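# Hang the low-shelf towel over the rail

## Task

Pick up the towel lying on the low shelf and drape it across the rail so that a sizeable portion hangs down on both sides. The rail must still be upright afterwards. The robot must not topple or be left leaning, or the task counts as failed. Finish by releasing the towel and moving the robot away from it.

## Robot and tools

ROBOT. A LinearBot: an omnidirectional base with a column about 1.7 m high. A carriage rides the column (lift_m) and carries two identical six-joint arms, left and right, each with a two-finger gripper. Arm bases sit roughly 0.57 m + lift_m above the floor, and carriage parts hang about 0.15 m below them. A hand reaches 0.78 m from its shoulder but only about 0.38 m below its arm base. The hand is about 0.16 m long, 0.1 m wide (0.14 m open). Parked arm joints 1-6: 0, 0.05, 0.05, 1.45, 0, 0. Cameras: carriage_camera (fixed, facing forward, tilted about 20 degrees down), left_wrist_camera and right_wrist_camera (looking past the fingertips).

FRAMES. Base frame: metres, origin on the floor beneath the base centre, x forward, y left, z up. The state's left_hand and right_hand are the midpoint between the finger pads in this frame; quat_wxyz rotates base axes into hand axes (hand z along the fingers, y the opening direction). base_odometry is the base frame at scene start, counted from wheel turns only (slip counts as travel); heading in rad, left positive, -3.142 to 3.142.

move. One action per call. Arguments: base, joints, speeds, min_time_s, cameras. At least base or joints must be given.
- base: a single relative command, an offset from where the base last measured itself: {"translate_m": d} forward positive, -2 to 2 m; {"strafe_m": d} left positive, -2 to 2 m; {"rotate_rad": d} counter-clockwise positive, -6.3 to 6.3 rad. Drives stop after 14 s (time_out).
- joints: one flat object keyed by joint name, covering both arms; each value is an absolute target, not an offset. lift_m 0 to 1 m. For each arm (left_/right_ prefix): joint1_rad -2.617 to 3.054 (yaw about vertical, 0 forward, positive left); joint2_rad 0 to 3.141 (shoulder: 0 upper arm back and level, 1.57 vertical, 3.14 forward and level); joint3_rad 0 to 3.141 (elbow, 0 folded, 3.14 straight); joint4_rad -1.57 to 1.57 (wrist pitch, positive lifts fingertips); joint5_rad -1.57 to 1.57 (wrist yaw, positive turns fingertips right, opposite to joint 1); joint6_rad -2.094 to 2.094 (roll about the finger axis, positive clockwise seen from forearm); gripper_m 0 to 0.093 m (pad gap). Omitted joints may keep pushing to old targets.
- speeds: caps for this action only: translate_m and strafe_m 0.02-0.5 m/s, rotate_rad 0.05-1.57 rad/s, lift_m 0.08-0.25 m/s (maximum is default).
- min_time_s: 0.1-8 s, the minimum duration of each arm/gripper motion; makes paths straighter.
- cameras: list from carriage_camera, left_wrist_camera, right_wrist_camera, all; omitted/null/["all"] gives all, [] gives none.
All motions start together. A move with no action just reports. Unknown keys make a call invalid; out-of-range values get it refused, and then later move/wait/finished_scene calls in the same reply are skipped (also after a stop during a call).

wait: seconds 0 to 10, plus cameras; nothing new is commanded. zoom_image: camera plus region [x0, y0, x1, y1] in image pixels from top-left, max 504x504; images are 896x504. read_manual: licence texts only. finished_scene: scene (integer) ends the scene irreversibly; the towel must stay hung without the robot.

RESULTS. The move line reads done, or the worst status. Statuses: done (base: wheels turned the full amount, even if slipping); off_target (resting short, may still push); contact_stop or time_out (target dropped, holding there); not_followed (arm targets withheld, usually to avoid self or arm-to-arm collision); limit_stop_at_motor_heat. on_its_own lists uncommanded behaviour; its held at value is a target, not a reading. motor_effort is percent of maximum, bracket = peak in last action; a falling lift effort while lowering means a hand rests on something. Joint torques wrap at ±28 N m for joints 1-3. The pictures line gives image order. Gripper readings: shut on nothing 0.000-0.003; gripping reads a little narrower than the object. MOTOR HOT appears at 75 °C; at 100 °C the arm goes limp and drops whatever it holds for 30-60 s.

CAUTIONS. Reported hand positions tend to sit above the true ones, especially far out. Arms have no contact stop and keep pressing; drives can bend an arm without stopping. Never let the arms hit or squeeze each other, and never close one gripper on the other's fingers. The robot tips easily with the carriage high, arms stretched or loaded, when pushing or pulling, or on sudden stops; only camera images reveal a lean. After a contact stop, back off about 0.2 m the way you came. Don't reverse under a shelf edge into the column. Park arms when idle to avoid heating. Avoid knocking over the rail, dropping the towel, slamming or shoving hard. To release, command a gripper gap well above the current reading, then withdraw the arms and drive away. The simulation keeps running while you think.

Each tool is called after "Emit:" by a JSON object that holds its "name" and its "arguments", one argument or row to a line.

## Session

Emit:
{"name": "move", "arguments": {

}}

Scene clock: 0.00 s.
Joint torques (N m): no reading
base_odometry: x=+0.000 y=+0.000 heading=+0.000
base_status: not commanded
joint_positions: lift_m=+0.300 left_joint1_rad=-0.008 left_joint2_rad=+0.036 left_joint3_rad=+0.050 left_joint4_rad=+1.462 left_joint5_rad=+0.046 left_joint6_rad=+0.033 left_gripper_m=+0.09396 right_joint1_rad=+0.002 right_joint2_rad=+0.046 right_joint3_rad=+0.038 right_joint4_rad=+1.455 right_joint5_rad=-0.001 right_joint6_rad=+0.034 right_gripper_m=+0.09396
joint_status: not commanded
motor_effort: lift_m=+23 drive_wheels=+1
left_hand: x=+0.2444 y=+0.2948 z=+1.3221 quat_wxyz=(+0.999, +0.024, +0.047, +0.011) (m; base frame)
right_hand: x=+0.2528 y=-0.3027 z=+1.3189 quat_wxyz=(+0.998, +0.001, +0.061, +0.018) (m; base frame)
pictures: carriage_camera, left_wrist_camera, right_wrist_camera

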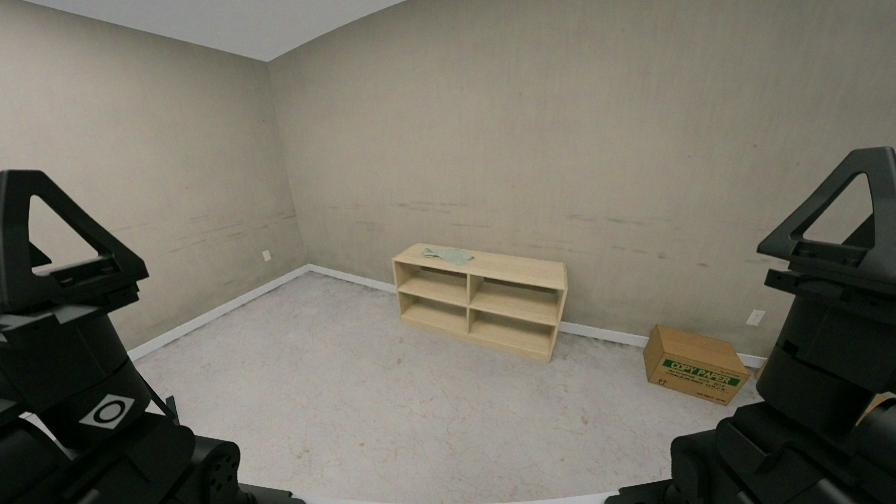

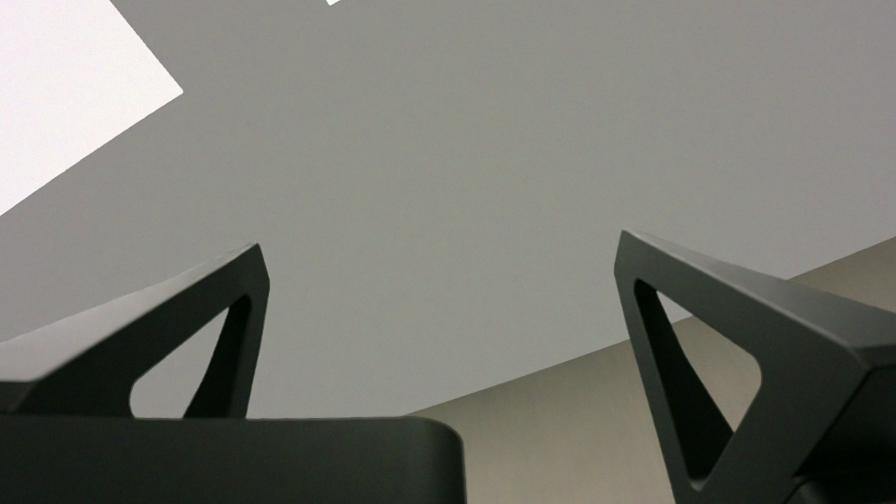

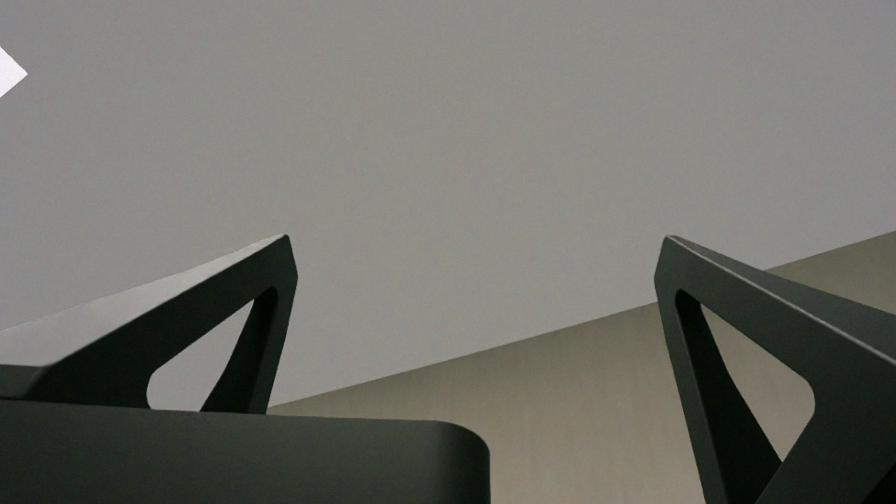

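Emit:
{"name": "zoom_image", "arguments": {
  "camera": "carriage_camera",
  "region": [360, 220, 600, 380]
}}

Emit:
{"name": "move", "arguments": {
  "base": {"rotate_rad": -1.4},
  "cameras": ["carriage_camera"]
}}

Scaled by 2.100 from the camera's 896x504 image, which has a finer 1280x720 frame.

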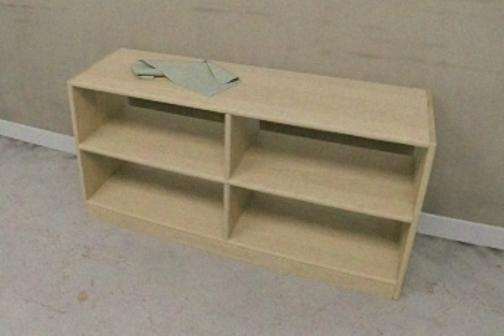

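Scene clock: 5.60 s.
Joint torques (N m): left_arm=[-0.27 3.89 5.7 -0.23 0.01 -0.09] | right_arm=[-0.2 3.84 6.06 -0.18 0.06 0.07]
move: done
base_odometry: x=+0.000 y=+0.000 heading=-1.400
base_status: done
joint_positions: lift_m=+0.300 left_joint1_rad=-0.008 left_joint2_rad=+0.036 left_joint3_rad=+0.050 left_joint4_rad=+1.461 left_joint5_rad=+0.046 left_joint6_rad=+0.033 left_gripper_m=+0.09396 right_joint1_rad=+0.002 right_joint2_rad=+0.046 right_joint3_rad=+0.038 right_joint4_rad=+1.455 right_joint5_rad=-0.001 right_joint6_rad=+0.034 right_gripper_m=+0.09396
joint_status: not commanded
motor_effort: lift_m=+23(23) drive_wheels=+6(14)
left_hand: x=+0.2445 y=+0.2948 z=+1.3221 quat_wxyz=(+0.999, +0.024, +0.047, +0.011) (m; base frame)
right_hand: x=+0.2528 y=-0.3027 z=+1.3189 quat_wxyz=(+0.998, +0.001, +0.061, +0.018) (m; base frame)
pictures: carriage_camera

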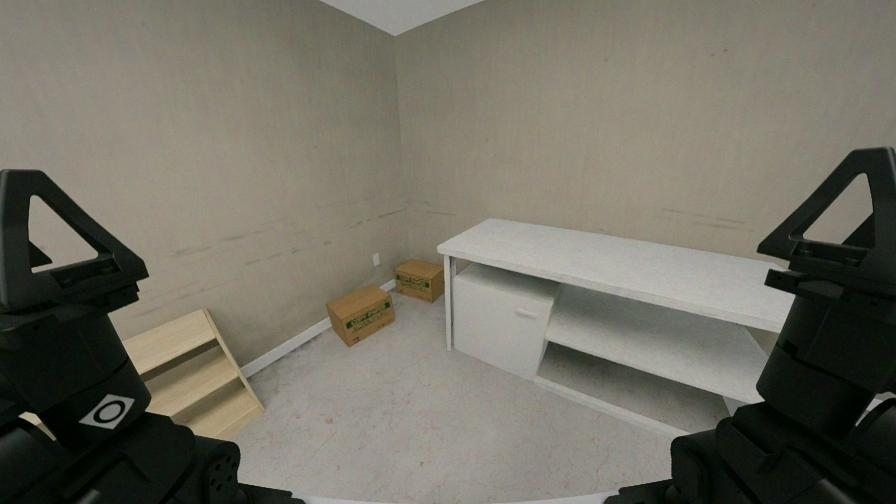

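Emit:
{"name": "move", "arguments": {
  "base": {"rotate_rad": -1.5},
  "cameras": ["carriage_camera"]
}}

Emit:
{"name": "move", "arguments": {
  "base": {"rotate_rad": -1.5},
  "cameras": ["carriage_camera"]
}}

Scene clock: 11.70 s.
Joint torques (N m): left_arm=[-0.34 3.88 5.67 -0.24 0.02 -0.09] | right_arm=[-0.24 3.79 6 -0.18 0.08 0.07]
move: done
base_odometry: x=+0.000 y=+0.000 heading=-2.899
base_status: done
joint_positions: lift_m=+0.300 left_joint1_rad=-0.008 left_joint2_rad=+0.036 left_joint3_rad=+0.050 left_joint4_rad=+1.461 left_joint5_rad=+0.046 left_joint6_rad=+0.033 left_gripper_m=+0.09397 right_joint1_rad=+0.002 right_joint2_rad=+0.046 right_joint3_rad=+0.038 right_joint4_rad=+1.455 right_joint5_rad=-0.001 right_joint6_rad=+0.034 right_gripper_m=+0.09397
joint_status: not commanded
motor_effort: lift_m=+23(23) drive_wheels=+6(12)
left_hand: x=+0.2445 y=+0.2948 z=+1.3221 quat_wxyz=(+0.999, +0.024, +0.047, +0.011) (m; base frame)
right_hand: x=+0.2528 y=-0.3027 z=+1.3189 quat_wxyz=(+0.998, +0.001, +0.061, +0.018) (m; base frame)
pictures: carriage_camera

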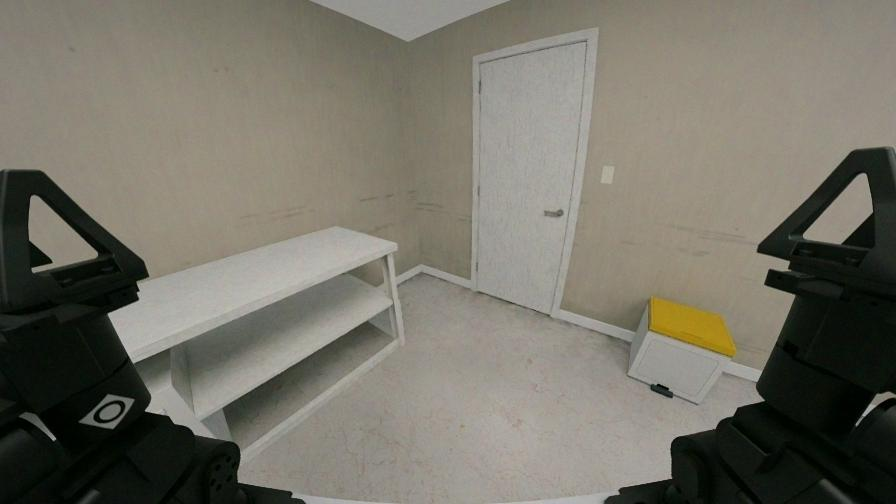

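Scene clock: 14.73 s.
Joint torques (N m): left_arm=[-0.28 3.85 5.63 -0.23 0 -0.08] | right_arm=[-0.23 3.84 6 -0.18 0.08 0.06]
move: done
base_odometry: x=+0.000 y=+0.000 heading=+1.885
base_status: done
joint_positions: lift_m=+0.300 left_joint1_rad=-0.008 left_joint2_rad=+0.036 left_joint3_rad=+0.050 left_joint4_rad=+1.461 left_joint5_rad=+0.046 left_joint6_rad=+0.033 left_gripper_m=+0.09398 right_joint1_rad=+0.002 right_joint2_rad=+0.046 right_joint3_rad=+0.038 right_joint4_rad=+1.455 right_joint5_rad=-0.001 right_joint6_rad=+0.034 right_gripper_m=+0.09398
joint_status: not commanded
motor_effort: lift_m=+23(23) drive_wheels=+6(12)
left_hand: x=+0.2445 y=+0.2948 z=+1.3221 quat_wxyz=(+0.999, +0.024, +0.047, +0.011) (m; base frame)
right_hand: x=+0.2528 y=-0.3027 z=+1.3189 quat_wxyz=(+0.998, +0.001, +0.061, +0.018) (m; base frame)
pictures: carriage_camera

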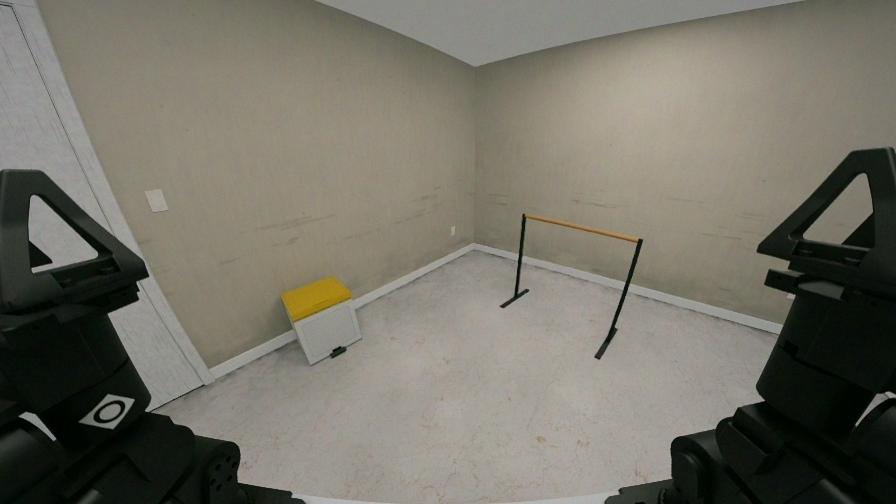

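Emit:
{"name": "move", "arguments": {
  "base": {"rotate_rad": -2.292},
  "cameras": []
}}

Emit:
{"name": "move", "arguments": {
  "base": {"strafe_m": 0.7},
  "cameras": []
}}

Emit:
{"name": "move", "arguments": {
  "base": {"translate_m": 0.6},
  "cameras": ["carriage_camera"]
}}

Emit:
{"name": "zoom_image", "arguments": {
  "camera": "carriage_camera",
  "region": [300, 230, 600, 400]
}}

Scene clock: 72.47 s.
Joint torques (N m): left_arm=[-0.32 3.89 5.6 -0.24 -0.01 -0.08] | right_arm=[-0.21 3.82 6.01 -0.18 0.06 0.07]
move: done
base_odometry: x=+0.000 y=+0.000 heading=-0.407
base_status: done
joint_positions: lift_m=+0.300 left_joint1_rad=-0.008 left_joint2_rad=+0.036 left_joint3_rad=+0.050 left_joint4_rad=+1.461 left_joint5_rad=+0.046 left_joint6_rad=+0.033 left_gripper_m=+0.09398 right_joint1_rad=+0.002 right_joint2_rad=+0.046 right_joint3_rad=+0.038 right_joint4_rad=+1.455 right_joint5_rad=-0.001 right_joint6_rad=+0.034 right_gripper_m=+0.09398
joint_status: not commanded
motor_effort: lift_m=+23(23) drive_wheels=+6(13)
left_hand: x=+0.2446 y=+0.2948 z=+1.3220 quat_wxyz=(+0.999, +0.024, +0.047, +0.011) (m; base frame)
right_hand: x=+0.2528 y=-0.3027 z=+1.3189 quat_wxyz=(+0.998, +0.001, +0.061, +0.018) (m; base frame)
pictures: none
No camera images: "cameras" was empty.

Scene clock: 76.10 s.
Joint torques (N m): left_arm=[-0.24 3.81 5.72 -0.21 0 -0.09] | right_arm=[-0.23 3.84 6.01 -0.17 0.05 0.05]
move: done
base_odometry: x=+0.278 y=+0.642 heading=-0.408
base_status: done
joint_positions: lift_m=+0.300 left_joint1_rad=-0.009 left_joint2_rad=+0.036 left_joint3_rad=+0.050 left_joint4_rad=+1.461 left_joint5_rad=+0.046 left_joint6_rad=+0.033 left_gripper_m=+0.09398 right_joint1_rad=+0.002 right_joint2_rad=+0.046 right_joint3_rad=+0.038 right_joint4_rad=+1.455 right_joint5_rad=-0.001 right_joint6_rad=+0.034 right_gripper_m=+0.09398
joint_status: not commanded
motor_effort: lift_m=+23(23) drive_wheels=-6(18)
left_hand: x=+0.2446 y=+0.2948 z=+1.3220 quat_wxyz=(+0.999, +0.024, +0.047, +0.011) (m; base frame)
right_hand: x=+0.2528 y=-0.3026 z=+1.3189 quat_wxyz=(+0.998, +0.000, +0.061, +0.018) (m; base frame)
pictures: none
No camera images: "cameras" was empty.

Scene clock: 79.50 s.
Joint torques (N m): left_arm=[-0.28 3.85 5.68 -0.21 0.02 -0.08] | right_arm=[-0.16 3.89 6.01 -0.17 0.09 0.07]
move: done
base_odometry: x=+0.829 y=+0.405 heading=-0.407
base_status: done
joint_positions: lift_m=+0.300 left_joint1_rad=-0.009 left_joint2_rad=+0.036 left_joint3_rad=+0.050 left_joint4_rad=+1.461 left_joint5_rad=+0.046 left_joint6_rad=+0.033 left_gripper_m=+0.09398 right_joint1_rad=+0.002 right_joint2_rad=+0.046 right_joint3_rad=+0.038 right_joint4_rad=+1.455 right_joint5_rad=-0.001 right_joint6_rad=+0.034 right_gripper_m=+0.09398
joint_status: not commanded
motor_effort: lift_m=+23(23) drive_wheels=-4(12)
left_hand: x=+0.2447 y=+0.2948 z=+1.3220 quat_wxyz=(+0.999, +0.024, +0.048, +0.011) (m; base frame)
right_hand: x=+0.2528 y=-0.3026 z=+1.3189 quat_wxyz=(+0.998, +0.000, +0.061, +0.018) (m; base frame)
pictures: carriage_camera

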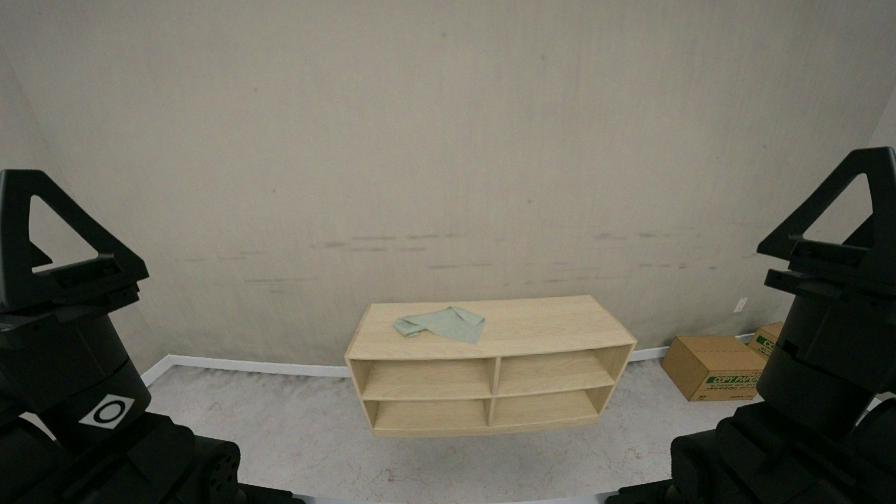

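Scaled by 1.680 from the camera's 896x504 image, which has a finer 1280x720 frame.

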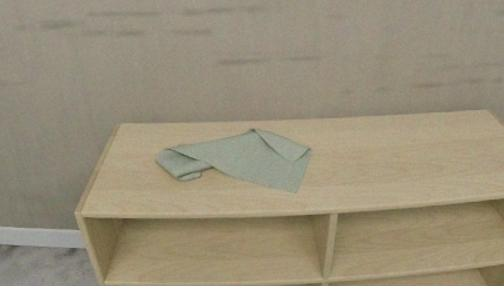

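Emit:
{"name": "move", "arguments": {
  "base": {"translate_m": 0.33},
  "joints": {"left_joint1_rad": -0.07, "left_joint2_rad": 2.763, "left_joint3_rad": 2.035, "left_joint4_rad": -0.843, "left_joint5_rad": 0, "left_joint6_rad": 0},
  "speeds": {"translate_m": 0.2},
  "min_time_s": 3,
  "cameras": ["carriage_camera", "left_wrist_camera"]
}}

Scene clock: 110.03 s.
Joint torques (N m): left_arm=[-0.9 -12.16 7.06 0.36 -0.1 -0.18] | right_arm=[-0.14 3.79 6.01 -0.19 0.06 0.07]
move: done
base_odometry: x=+1.132 y=+0.275 heading=-0.407
base_status: done
joint_positions: lift_m=+0.300 left_joint1_rad=-0.064 left_joint2_rad=+2.740 left_joint3_rad=+2.017 left_joint4_rad=-0.822 left_joint5_rad=+0.013 left_joint6_rad=+0.010 left_gripper_m=+0.09398 right_joint1_rad=+0.002 right_joint2_rad=+0.046 right_joint3_rad=+0.038 right_joint4_rad=+1.456 right_joint5_rad=-0.001 right_joint6_rad=+0.034 right_gripper_m=+0.09398
joint_status: all done
motor_effort: lift_m=+23(23) drive_wheels=-4(12)
left_hand: x=+0.7125 y=+0.2691 z=+0.7450 quat_wxyz=(+0.013, +0.037, +0.999, -0.007) (m; base frame)
right_hand: x=+0.2527 y=-0.3026 z=+1.3189 quat_wxyz=(+0.998, +0.000, +0.061, +0.018) (m; base frame)
pictures: carriage_camera, left_wrist_camera
camera_calibration:
left_wrist_camera: T_world_to_cam=[[-0.0975158, -0.994695, 0.0327482, 0.311416], [-0.816771, 0.0987876, 0.568442, 0.133776], [-0.568662, 0.0286844, -0.822071, 1.13077], [0, 0, 0, 1]] pos_world=[0.78266, 0.264113, 0.843335]

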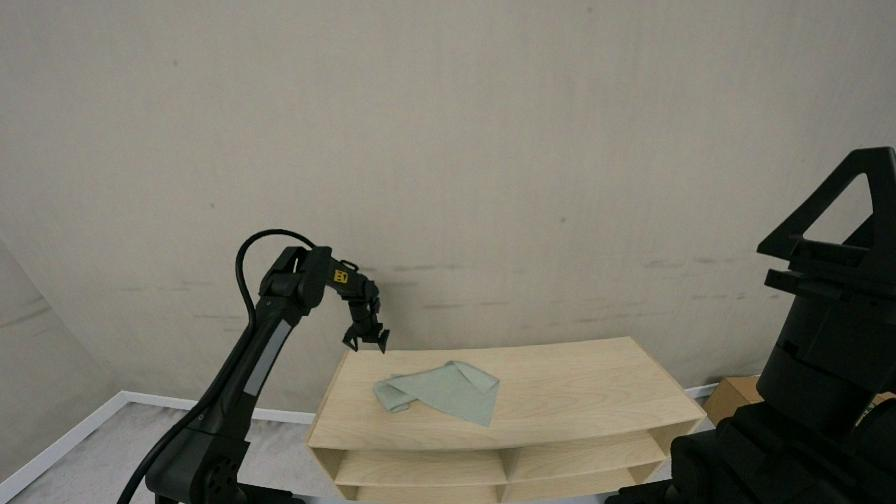

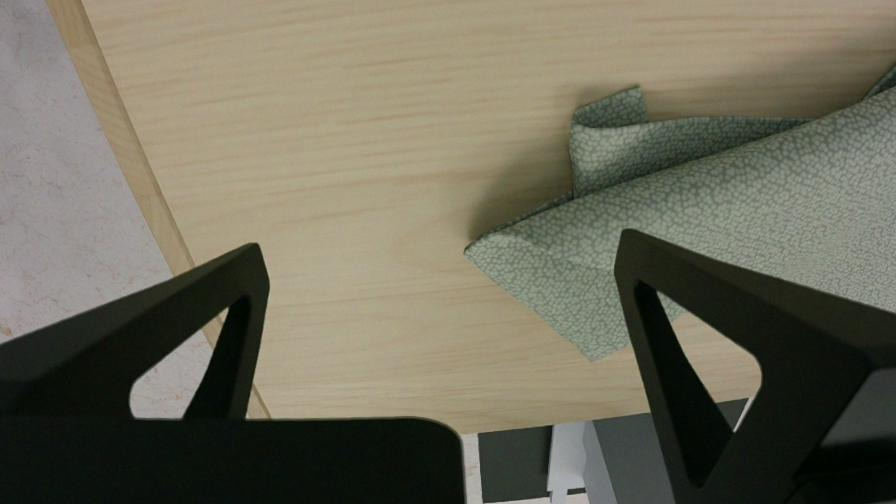

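Emit:
{"name": "zoom_image", "arguments": {
  "camera": "carriage_camera",
  "region": [330, 330, 530, 450]
}}

Scaled by 2.520 from the camera's 896x504 image, which has a finer 1280x720 frame.

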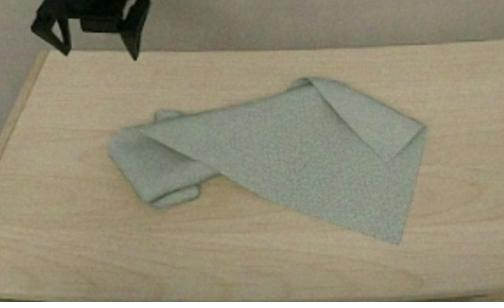

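Emit:
{"name": "move", "arguments": {
  "joints": {"left_joint1_rad": -0.184, "left_joint2_rad": 2.545, "left_joint3_rad": 1.572, "left_joint4_rad": -0.598, "lift_m": 0.26},
  "min_time_s": 1.5,
  "cameras": ["carriage_camera", "left_wrist_camera"]
}}

Emit:
{"name": "zoom_image", "arguments": {
  "camera": "carriage_camera",
  "region": [300, 280, 540, 440]
}}

Scene clock: 146.07 s.
Joint torques (N m): left_arm=[-0.76 -16.03 3.93 0.53 -0.09 -0.2] | right_arm=[-0.23 3.82 6 -0.17 0.07 0.06]
move: done
base_odometry: x=+1.132 y=+0.275 heading=-0.407
base_status: not commanded
joint_positions: lift_m=+0.260 left_joint1_rad=-0.179 left_joint2_rad=+2.584 left_joint3_rad=+1.580 left_joint4_rad=-0.617 left_joint5_rad=+0.012 left_joint6_rad=+0.010 left_gripper_m=+0.09398 right_joint1_rad=+0.002 right_joint2_rad=+0.046 right_joint3_rad=+0.038 right_joint4_rad=+1.456 right_joint5_rad=-0.001 right_joint6_rad=+0.034 right_gripper_m=+0.09398
joint_status: all done
motor_effort: lift_m=+20(21) drive_wheels=-3(4)
left_hand: x=+0.6278 y=+0.2271 z=+0.6846 quat_wxyz=(-0.025, +0.094, +0.995, -0.004) (m; base frame)
right_hand: x=+0.2527 y=-0.3026 z=+1.2793 quat_wxyz=(+0.998, +0.000, +0.061, +0.018) (m; base frame)
pictures: carriage_camera, left_wrist_camera
camera_calibration:
carriage_camera: T_world_to_cam=[[-0.00554303, -0.999684, -0.0245377, 0.0348292], [-0.377596, 0.0248139, -0.925638, 1.23188], [0.925954, 0.00413448, -0.377614, 0.337195], [0, 0, 0, 1]] pos_world=[0.15312, 0.00285626, 1.26846]
left_wrist_camera: T_world_to_cam=[[-0.208316, -0.977467, 0.0340821, 0.328043], [-0.755198, 0.182895, 0.629464, 0.00346163], [-0.621514, 0.105389, -0.776282, 1.01855], [0, 0, 0, 1]] pos_world=[0.703996, 0.212674, 0.777324]

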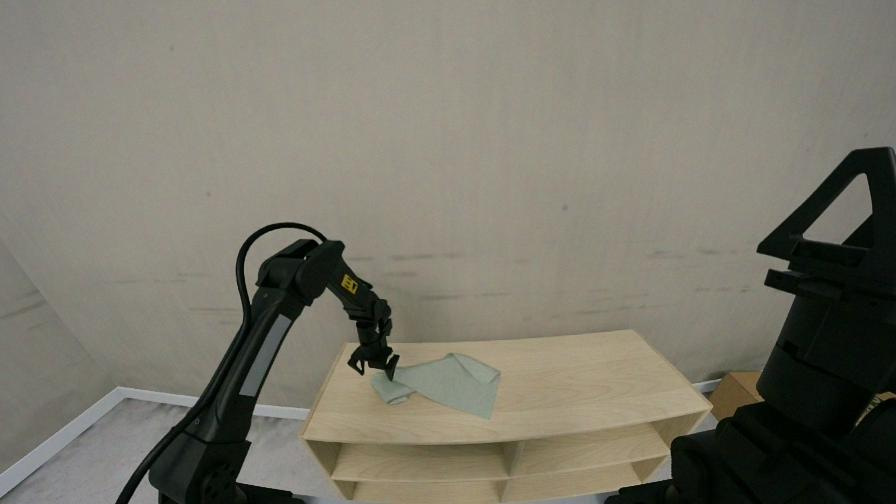

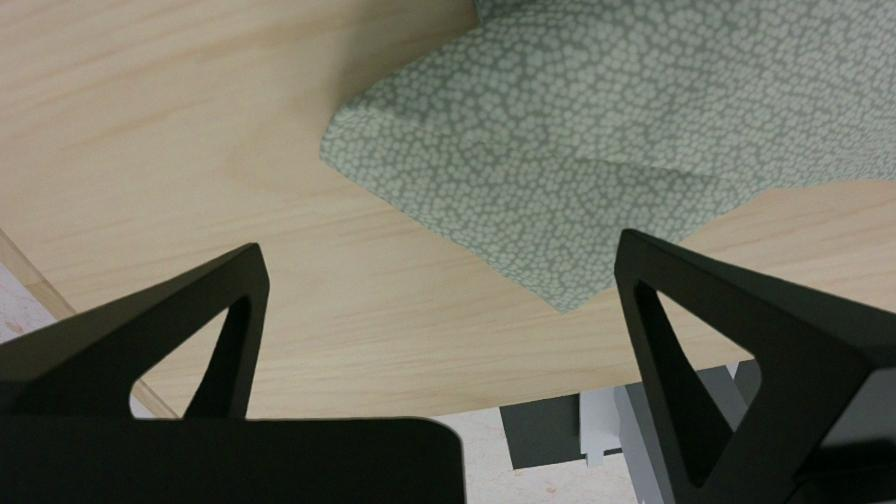

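Scaled by 2.100 from the camera's 896x504 image, which has a finer 1280x720 frame.

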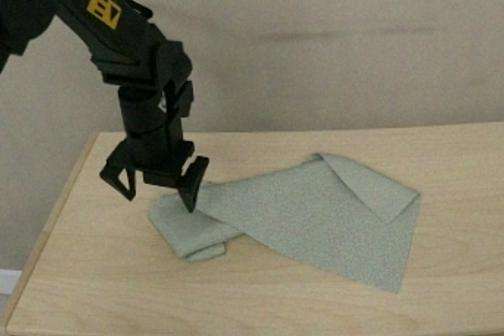

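Emit:
{"name": "move", "arguments": {
  "joints": {"lift_m": 0.225},
  "speeds": {"lift_m": 0.08},
  "cameras": ["left_wrist_camera"]
}}

Emit:
{"name": "move", "arguments": {
  "joints": {"lift_m": 0.205},
  "speeds": {"lift_m": 0.08},
  "cameras": ["left_wrist_camera", "carriage_camera"]
}}

Scene clock: 153.10 s.
Joint torques (N m): left_arm=[-0.8 -15.25 4.21 0.46 -0.1 -0.18] | right_arm=[-0.23 3.79 5.97 -0.15 0.08 0.07]
move: done
base_odometry: x=+1.132 y=+0.275 heading=-0.407
base_status: not commanded
joint_positions: lift_m=+0.225 left_joint1_rad=-0.179 left_joint2_rad=+2.574 left_joint3_rad=+1.576 left_joint4_rad=-0.611 left_joint5_rad=+0.012 left_joint6_rad=+0.010 left_gripper_m=+0.09398 right_joint1_rad=+0.002 right_joint2_rad=+0.046 right_joint3_rad=+0.038 right_joint4_rad=+1.456 right_joint5_rad=-0.001 right_joint6_rad=+0.034 right_gripper_m=+0.09398
joint_status: all done
motor_effort: lift_m=+20(20) drive_wheels=-3(4)
left_hand: x=+0.6304 y=+0.2266 z=+0.6527 quat_wxyz=(-0.019, +0.094, +0.995, -0.004) (m; base frame)
right_hand: x=+0.2527 y=-0.3026 z=+1.2443 quat_wxyz=(+0.998, +0.000, +0.061, +0.018) (m; base frame)
pictures: left_wrist_camera
camera_calibration:
left_wrist_camera: T_world_to_cam=[[-0.208704, -0.977399, 0.0336629, 0.329791], [-0.76272, 0.184215, 0.619937, 0.0363184], [-0.612128, 0.103708, -0.783929, 0.994853], [0, 0, 0, 1]] pos_world=[0.705507, 0.212472, 0.746277]

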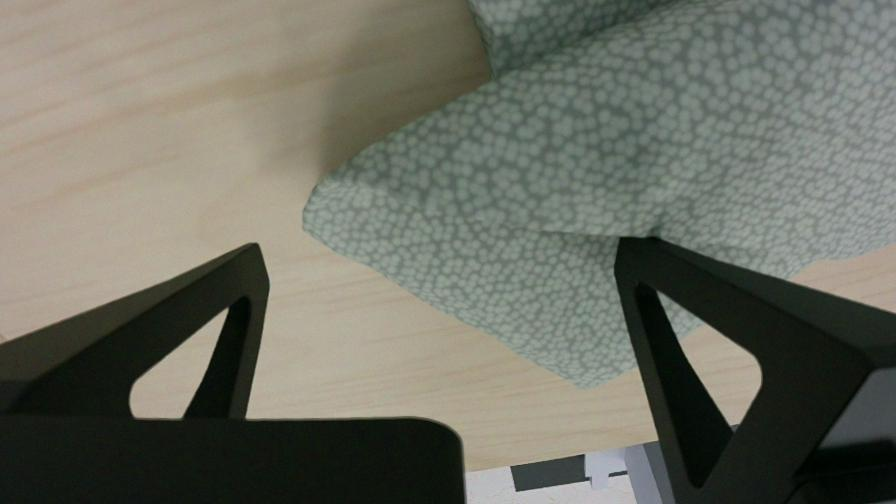

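Scene clock: 153.73 s.
Joint torques (N m): left_arm=[-0.8 -13.91 4.33 0.61 -0.09 -0.18] | right_arm=[-0.2 3.75 6.01 -0.14 0.08 0.07]
move: done
base_odometry: x=+1.132 y=+0.275 heading=-0.407
base_status: not commanded
joint_positions: lift_m=+0.205 left_joint1_rad=-0.179 left_joint2_rad=+2.560 left_joint3_rad=+1.576 left_joint4_rad=-0.619 left_joint5_rad=+0.013 left_joint6_rad=+0.010 left_gripper_m=+0.09398 right_joint1_rad=+0.002 right_joint2_rad=+0.046 right_joint3_rad=+0.038 right_joint4_rad=+1.456 right_joint5_rad=-0.001 right_joint6_rad=+0.034 right_gripper_m=+0.09398
joint_status: all done
motor_effort: lift_m=+19(19) drive_wheels=+4(4)
left_hand: x=+0.6324 y=+0.2260 z=+0.6388 quat_wxyz=(-0.016, +0.094, +0.995, -0.005) (m; base frame)
right_hand: x=+0.2527 y=-0.3026 z=+1.2244 quat_wxyz=(+0.998, +0.000, +0.061, +0.018) (m; base frame)
pictures: carriage_camera, left_wrist_camera
camera_calibration:
carriage_camera: T_world_to_cam=[[-0.00554303, -0.999684, -0.0245377, 0.0334846], [-0.377596, 0.0248139, -0.925638, 1.18116], [0.925954, 0.00413448, -0.377614, 0.316501], [0, 0, 0, 1]] pos_world=[0.15312, 0.00285626, 1.21366]
left_wrist_camera: T_world_to_cam=[[-0.208867, -0.977318, 0.0349856, 0.329267], [-0.766696, 0.185852, 0.614521, 0.052159], [-0.607084, 0.10153, -0.788125, 0.985283], [0, 0, 0, 1]] pos_world=[0.706913, 0.212069, 0.732953]

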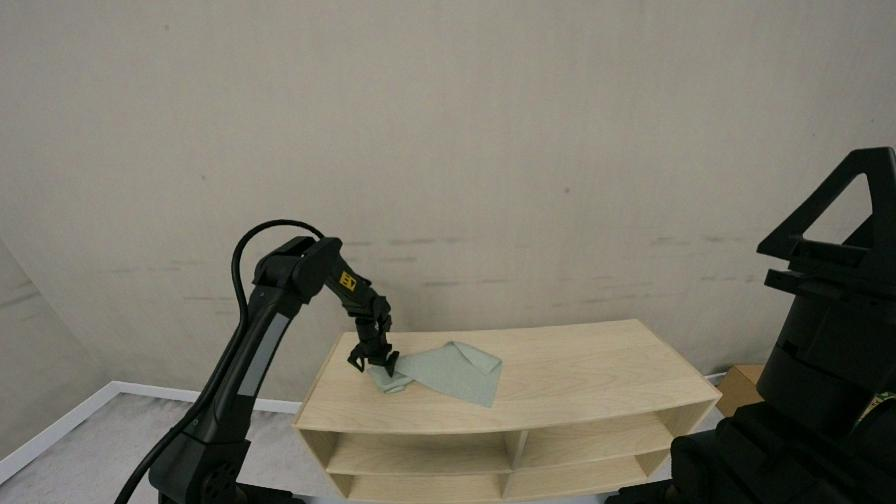

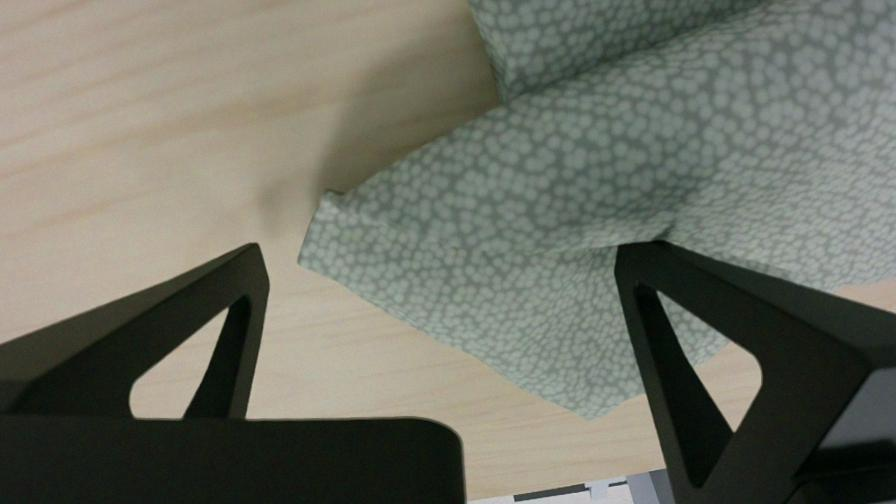

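Emit:
{"name": "move", "arguments": {
  "joints": {"lift_m": 0.19},
  "speeds": {"lift_m": 0.08},
  "cameras": ["left_wrist_camera"]
}}

Emit:
{"name": "zoom_image", "arguments": {
  "camera": "carriage_camera",
  "region": [320, 310, 520, 430]
}}

Scene clock: 160.57 s.
Joint torques (N m): left_arm=[-0.81 -11.07 4.44 0.96 -0.18 -0.19] | right_arm=[-0.14 3.82 6.06 -0.18 0.09 0.07]
move: done
base_odometry: x=+1.132 y=+0.275 heading=-0.407
base_status: not commanded
joint_positions: lift_m=+0.191 left_joint1_rad=-0.179 left_joint2_rad=+2.529 left_joint3_rad=+1.576 left_joint4_rad=-0.651 left_joint5_rad=+0.020 left_joint6_rad=+0.010 left_gripper_m=+0.09398 right_joint1_rad=+0.002 right_joint2_rad=+0.046 right_joint3_rad=+0.038 right_joint4_rad=+1.456 right_joint5_rad=-0.001 right_joint6_rad=+0.034 right_gripper_m=+0.09398
joint_status: all done
motor_effort: lift_m=+18(19) drive_wheels=+4(4)
left_hand: x=+0.6323 y=+0.2249 z=+0.6364 quat_wxyz=(-0.017, +0.094, +0.995, -0.009) (m; base frame)
right_hand: x=+0.2527 y=-0.3026 z=+1.2096 quat_wxyz=(+0.998, +0.000, +0.061, +0.018) (m; base frame)
pictures: left_wrist_camera
camera_calibration:
left_wrist_camera: T_world_to_cam=[[-0.208573, -0.977126, 0.0415011, 0.323897], [-0.76488, 0.189418, 0.615694, 0.0510972], [-0.609471, 0.096674, -0.786892, 0.985232], [0, 0, 0, 1]] pos_world=[0.70711, 0.211563, 0.730368]

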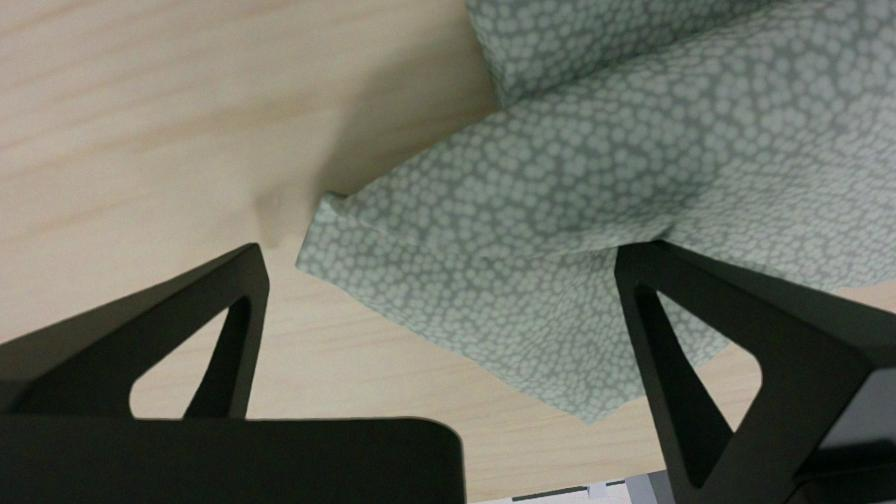

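This scene's latest camera images include none from carriage_camera. They are from: left_wrist_camera. carriage_camera's image comes with the result of a call that names it in "cameras".

Emit:
{"name": "move", "arguments": {
  "joints": {"left_gripper_m": 0.0},
  "min_time_s": 2,
  "cameras": ["left_wrist_camera"]
}}

Scene clock: 165.57 s.
Joint torques (N m): left_arm=[0.77 -10.88 4.44 0.91 -0.65 -0.16] | right_arm=[-0.18 3.81 6.06 -0.18 0.07 0.08]
move: off_target
base_odometry: x=+1.132 y=+0.275 heading=-0.407
base_status: not commanded
joint_positions: lift_m=+0.191 left_joint1_rad=-0.197 left_joint2_rad=+2.528 left_joint3_rad=+1.576 left_joint4_rad=-0.643 left_joint5_rad=+0.065 left_joint6_rad=+0.009 left_gripper_m=+0.00759 right_joint1_rad=+0.002 right_joint2_rad=+0.046 right_joint3_rad=+0.038 right_joint4_rad=+1.456 right_joint5_rad=-0.001 right_joint6_rad=+0.034 right_gripper_m=+0.09398
joint_status: left_gripper_m off_target (ended at +0.00761, target +0.00000)
motor_effort: lift_m=+18(18) drive_wheels=+4(5)
left_hand: x=+0.6317 y=+0.2096 z=+0.6371 quat_wxyz=(-0.015, +0.102, +0.994, -0.031) (m; base frame)
right_hand: x=+0.2527 y=-0.3026 z=+1.2096 quat_wxyz=(+0.998, +0.000, +0.061, +0.018) (m; base frame)
pictures: left_wrist_camera
camera_calibration:
left_wrist_camera: T_world_to_cam=[[-0.224073, -0.970763, 0.0860837, 0.288831], [-0.762168, 0.2296, 0.605296, 0.049655], [-0.607364, 0.0700202, -0.791332, 0.99403], [0, 0, 0, 1]] pos_world=[0.706303, 0.199384, 0.731689]

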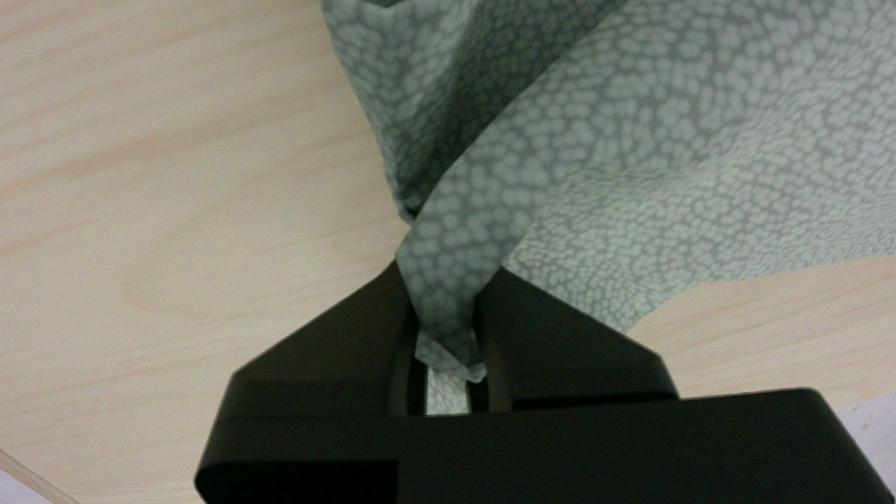

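Emit:
{"name": "move", "arguments": {
  "joints": {"lift_m": 0.7},
  "speeds": {"lift_m": 0.15},
  "cameras": ["carriage_camera", "left_wrist_camera"]
}}

Scene clock: 175.10 s.
Joint torques (N m): left_arm=[0.12 -11.41 4.57 0.63 -0.06 -0.18] | right_arm=[-0.14 3.85 6.2 -0.22 0.08 0.07]
move: done
base_odometry: x=+1.132 y=+0.275 heading=-0.407
base_status: not commanded
joint_positions: lift_m=+0.700 left_joint1_rad=-0.189 left_joint2_rad=+2.531 left_joint3_rad=+1.576 left_joint4_rad=-0.611 left_joint5_rad=+0.011 left_joint6_rad=+0.009 left_gripper_m=+0.00731 right_joint1_rad=+0.002 right_joint2_rad=+0.046 right_joint3_rad=+0.038 right_joint4_rad=+1.456 right_joint5_rad=-0.001 right_joint6_rad=+0.034 right_gripper_m=+0.09398
joint_status: all done
motor_effort: lift_m=+25(29) drive_wheels=+4(4)
left_hand: x=+0.6408 y=+0.2206 z=+1.1445 quat_wxyz=(+0.002, +0.099, +0.995, -0.006) (m; base frame)
right_hand: x=+0.2527 y=-0.3026 z=+1.7187 quat_wxyz=(+0.998, +0.000, +0.061, +0.018) (m; base frame)
pictures: carriage_camera, left_wrist_camera
camera_calibration:
carriage_camera: T_world_to_cam=[[-0.00554303, -0.999684, -0.0245377, 0.0456135], [-0.377596, 0.0248139, -0.925638, 1.6387], [0.925954, 0.00413448, -0.377614, 0.503156], [0, 0, 0, 1]] pos_world=[0.15312, 0.00285626, 1.70796]
left_wrist_camera: T_world_to_cam=[[-0.219048, -0.975217, 0.0311537, 0.318546], [-0.786197, 0.195321, 0.586297, -0.208385], [-0.577851, 0.103934, -0.809497, 1.39465], [0, 0, 0, 1]] pos_world=[0.711844, 0.206402, 1.24121]

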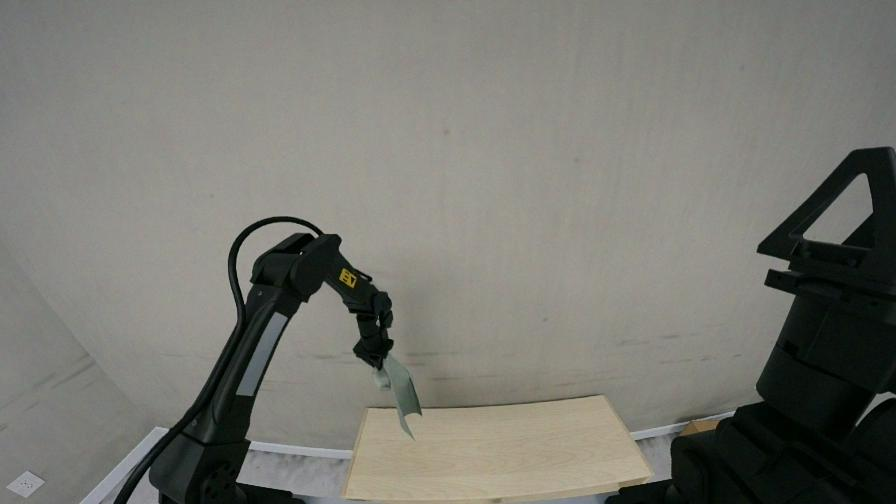

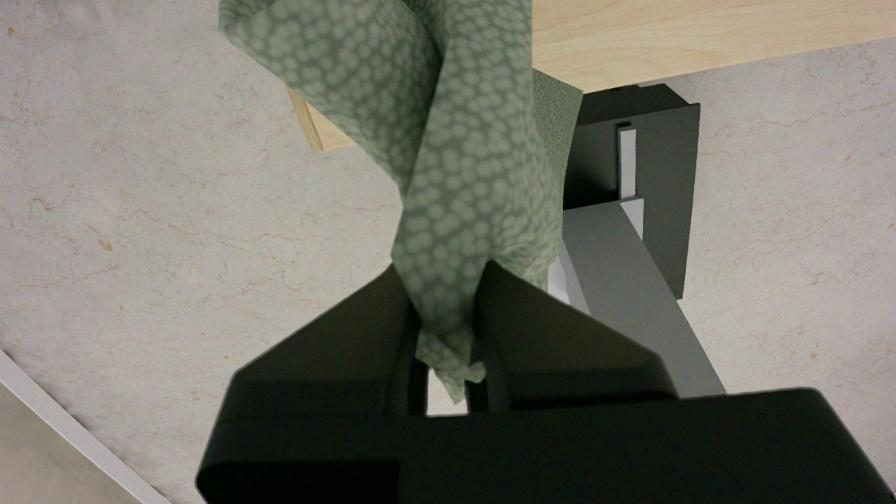

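Emit:
{"name": "zoom_image", "arguments": {
  "camera": "carriage_camera",
  "region": [320, 310, 480, 450]
}}

Scaled by 3.150 from the camera's 896x504 image, which has a finer 1280x720 frame.

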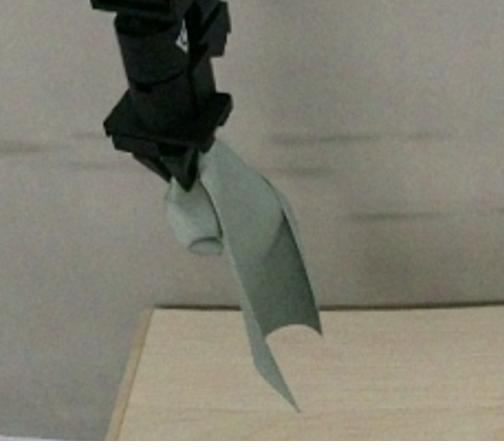

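Emit:
{"name": "move", "arguments": {
  "base": {"translate_m": -0.4},
  "joints": {"left_joint1_rad": 0.0, "left_joint2_rad": 1.5, "left_joint3_rad": 1.0, "left_joint4_rad": -1.07},
  "speeds": {"translate_m": 0.3},
  "min_time_s": 2,
  "cameras": []
}}

Emit:
{"name": "move", "arguments": {
  "base": {"rotate_rad": 1.387},
  "joints": {"lift_m": 0.6},
  "speeds": {"rotate_rad": 0.7},
  "cameras": ["carriage_camera"]
}}

Scene clock: 195.03 s.
Joint torques (N m): left_arm=[0.21 -7.36 5.42 0.38 -0.05 -0.16] | right_arm=[-0.18 3.82 6.11 -0.15 0.07 0.06]
move: done
base_odometry: x=+0.765 y=+0.433 heading=-0.407
base_status: done
joint_positions: lift_m=+0.700 left_joint1_rad=-0.006 left_joint2_rad=+1.519 left_joint3_rad=+1.008 left_joint4_rad=-1.057 left_joint5_rad=+0.009 left_joint6_rad=+0.009 left_gripper_m=+0.00730 right_joint1_rad=+0.002 right_joint2_rad=+0.046 right_joint3_rad=+0.038 right_joint4_rad=+1.455 right_joint5_rad=-0.001 right_joint6_rad=+0.034 right_gripper_m=+0.09398
joint_status: all done
motor_effort: lift_m=+25(25) drive_wheels=+0(13)
left_hand: x=+0.4708 y=+0.2999 z=+1.3546 quat_wxyz=(+0.001, +0.007, +1.000, -0.004) (m; base frame)
right_hand: x=+0.2529 y=-0.3027 z=+1.7187 quat_wxyz=(+0.998, +0.001, +0.062, +0.018) (m; base frame)
pictures: none
No camera images: "cameras" was empty.

Scene clock: 198.20 s.
Joint torques (N m): left_arm=[-0.16 -6.9 5.75 0.35 -0.05 -0.17] | right_arm=[-0.23 3.84 5.98 -0.16 0.09 0.06]
move: done
base_odometry: x=+0.765 y=+0.433 heading=+0.980
base_status: done
joint_positions: lift_m=+0.600 left_joint1_rad=-0.001 left_joint2_rad=+1.514 left_joint3_rad=+1.003 left_joint4_rad=-1.058 left_joint5_rad=+0.008 left_joint6_rad=+0.009 left_gripper_m=+0.00730 right_joint1_rad=+0.002 right_joint2_rad=+0.046 right_joint3_rad=+0.038 right_joint4_rad=+1.455 right_joint5_rad=-0.001 right_joint6_rad=+0.034 right_gripper_m=+0.09399
joint_status: all done
motor_effort: lift_m=+20(20) drive_wheels=+7(14)
left_hand: x=+0.4693 y=+0.3011 z=+1.2552 quat_wxyz=(+0.001, +0.005, +1.000, -0.004) (m; base frame)
right_hand: x=+0.2529 y=-0.3027 z=+1.6193 quat_wxyz=(+0.998, +0.001, +0.062, +0.018) (m; base frame)
pictures: carriage_camera
camera_calibration:
carriage_camera: T_world_to_cam=[[-0.00554303, -0.999684, -0.0245377, 0.0431745], [-0.377596, 0.0248139, -0.925638, 1.54669], [0.925954, 0.00413448, -0.377614, 0.465621], [0, 0, 0, 1]] pos_world=[0.15312, 0.00285626, 1.60856]

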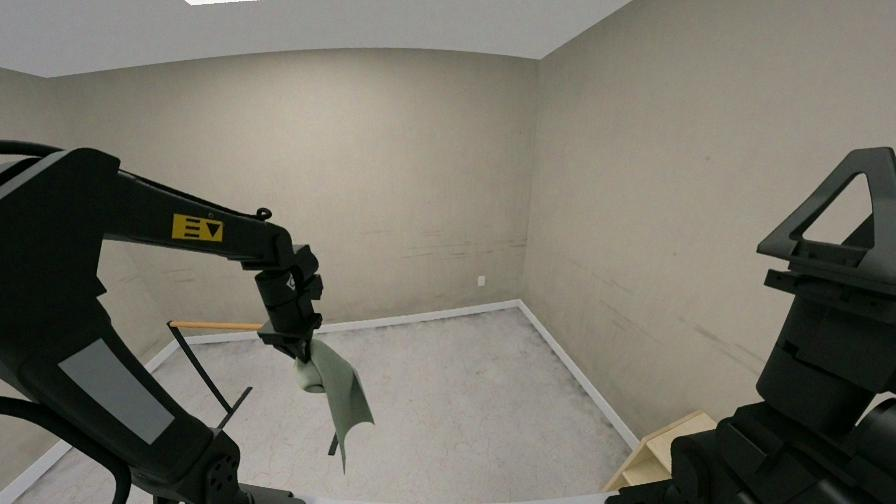

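Emit:
{"name": "move", "arguments": {
  "base": {"strafe_m": 0.87},
  "speeds": {"strafe_m": 0.35},
  "cameras": ["carriage_camera", "left_wrist_camera"]
}}

Scene clock: 208.17 s.
Joint torques (N m): left_arm=[-0.2 -6.9 5.75 0.36 -0.05 -0.17] | right_arm=[-0.16 3.74 6.01 -0.16 0.11 0.07]
move: done
base_odometry: x=+0.042 y=+0.917 heading=+0.981
base_status: done
joint_positions: lift_m=+0.600 left_joint1_rad=-0.001 left_joint2_rad=+1.514 left_joint3_rad=+1.003 left_joint4_rad=-1.058 left_joint5_rad=+0.008 left_joint6_rad=+0.009 left_gripper_m=+0.00730 right_joint1_rad=+0.002 right_joint2_rad=+0.046 right_joint3_rad=+0.038 right_joint4_rad=+1.455 right_joint5_rad=-0.001 right_joint6_rad=+0.034 right_gripper_m=+0.09399
joint_status: not commanded
motor_effort: lift_m=+20(20) drive_wheels=-7(18)
left_hand: x=+0.4693 y=+0.3013 z=+1.2552 quat_wxyz=(+0.001, +0.005, +1.000, -0.004) (m; base frame)
right_hand: x=+0.2529 y=-0.3026 z=+1.6193 quat_wxyz=(+0.998, +0.000, +0.062, +0.018) (m; base frame)
pictures: carriage_camera, left_wrist_camera
camera_calibration:
carriage_camera: T_world_to_cam=[[-0.00554303, -0.999684, -0.0245377, 0.0431745], [-0.377596, 0.0248139, -0.925638, 1.54669], [0.925954, 0.00413448, -0.377614, 0.465621], [0, 0, 0, 1]] pos_world=[0.15312, 0.00285626, 1.60856]
left_wrist_camera: T_world_to_cam=[[-0.0327448, -0.999066, 0.0282052, 0.279616], [-0.807248, 0.0430761, 0.588638, -0.371078], [-0.589303, -0.00349375, -0.807904, 1.41252], [0, 0, 0, 1]] pos_world=[0.542004, 0.300274, 1.35172]

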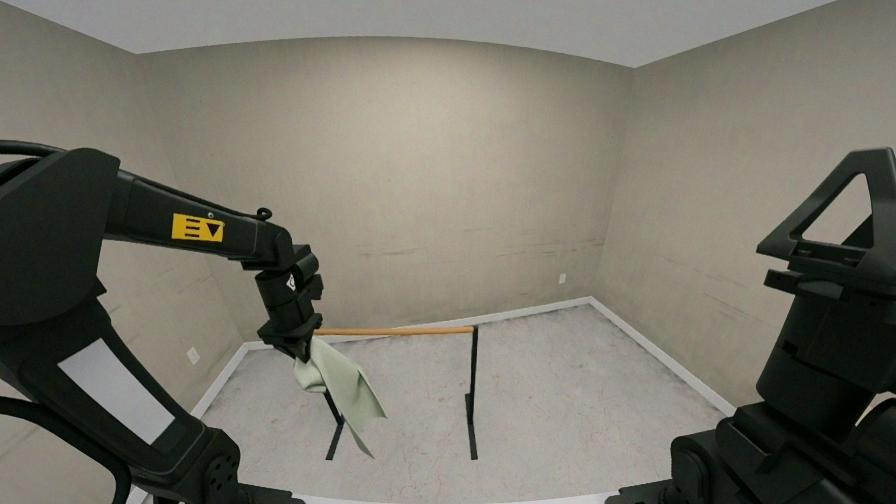

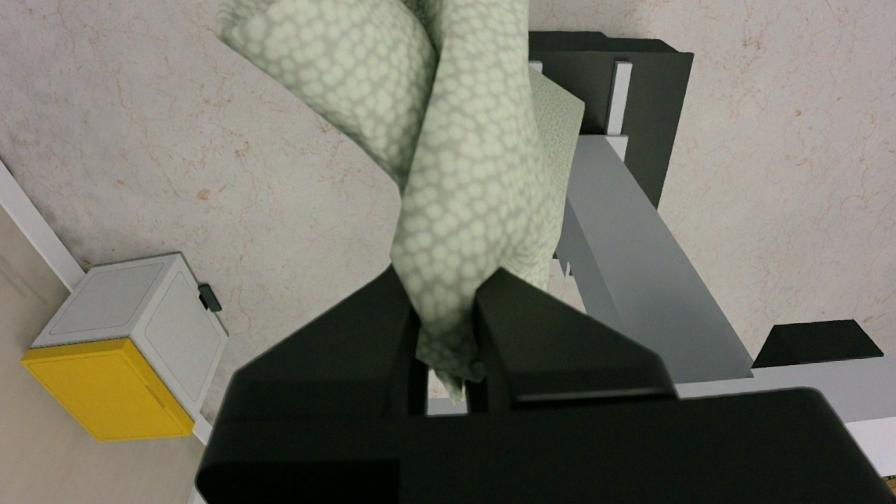

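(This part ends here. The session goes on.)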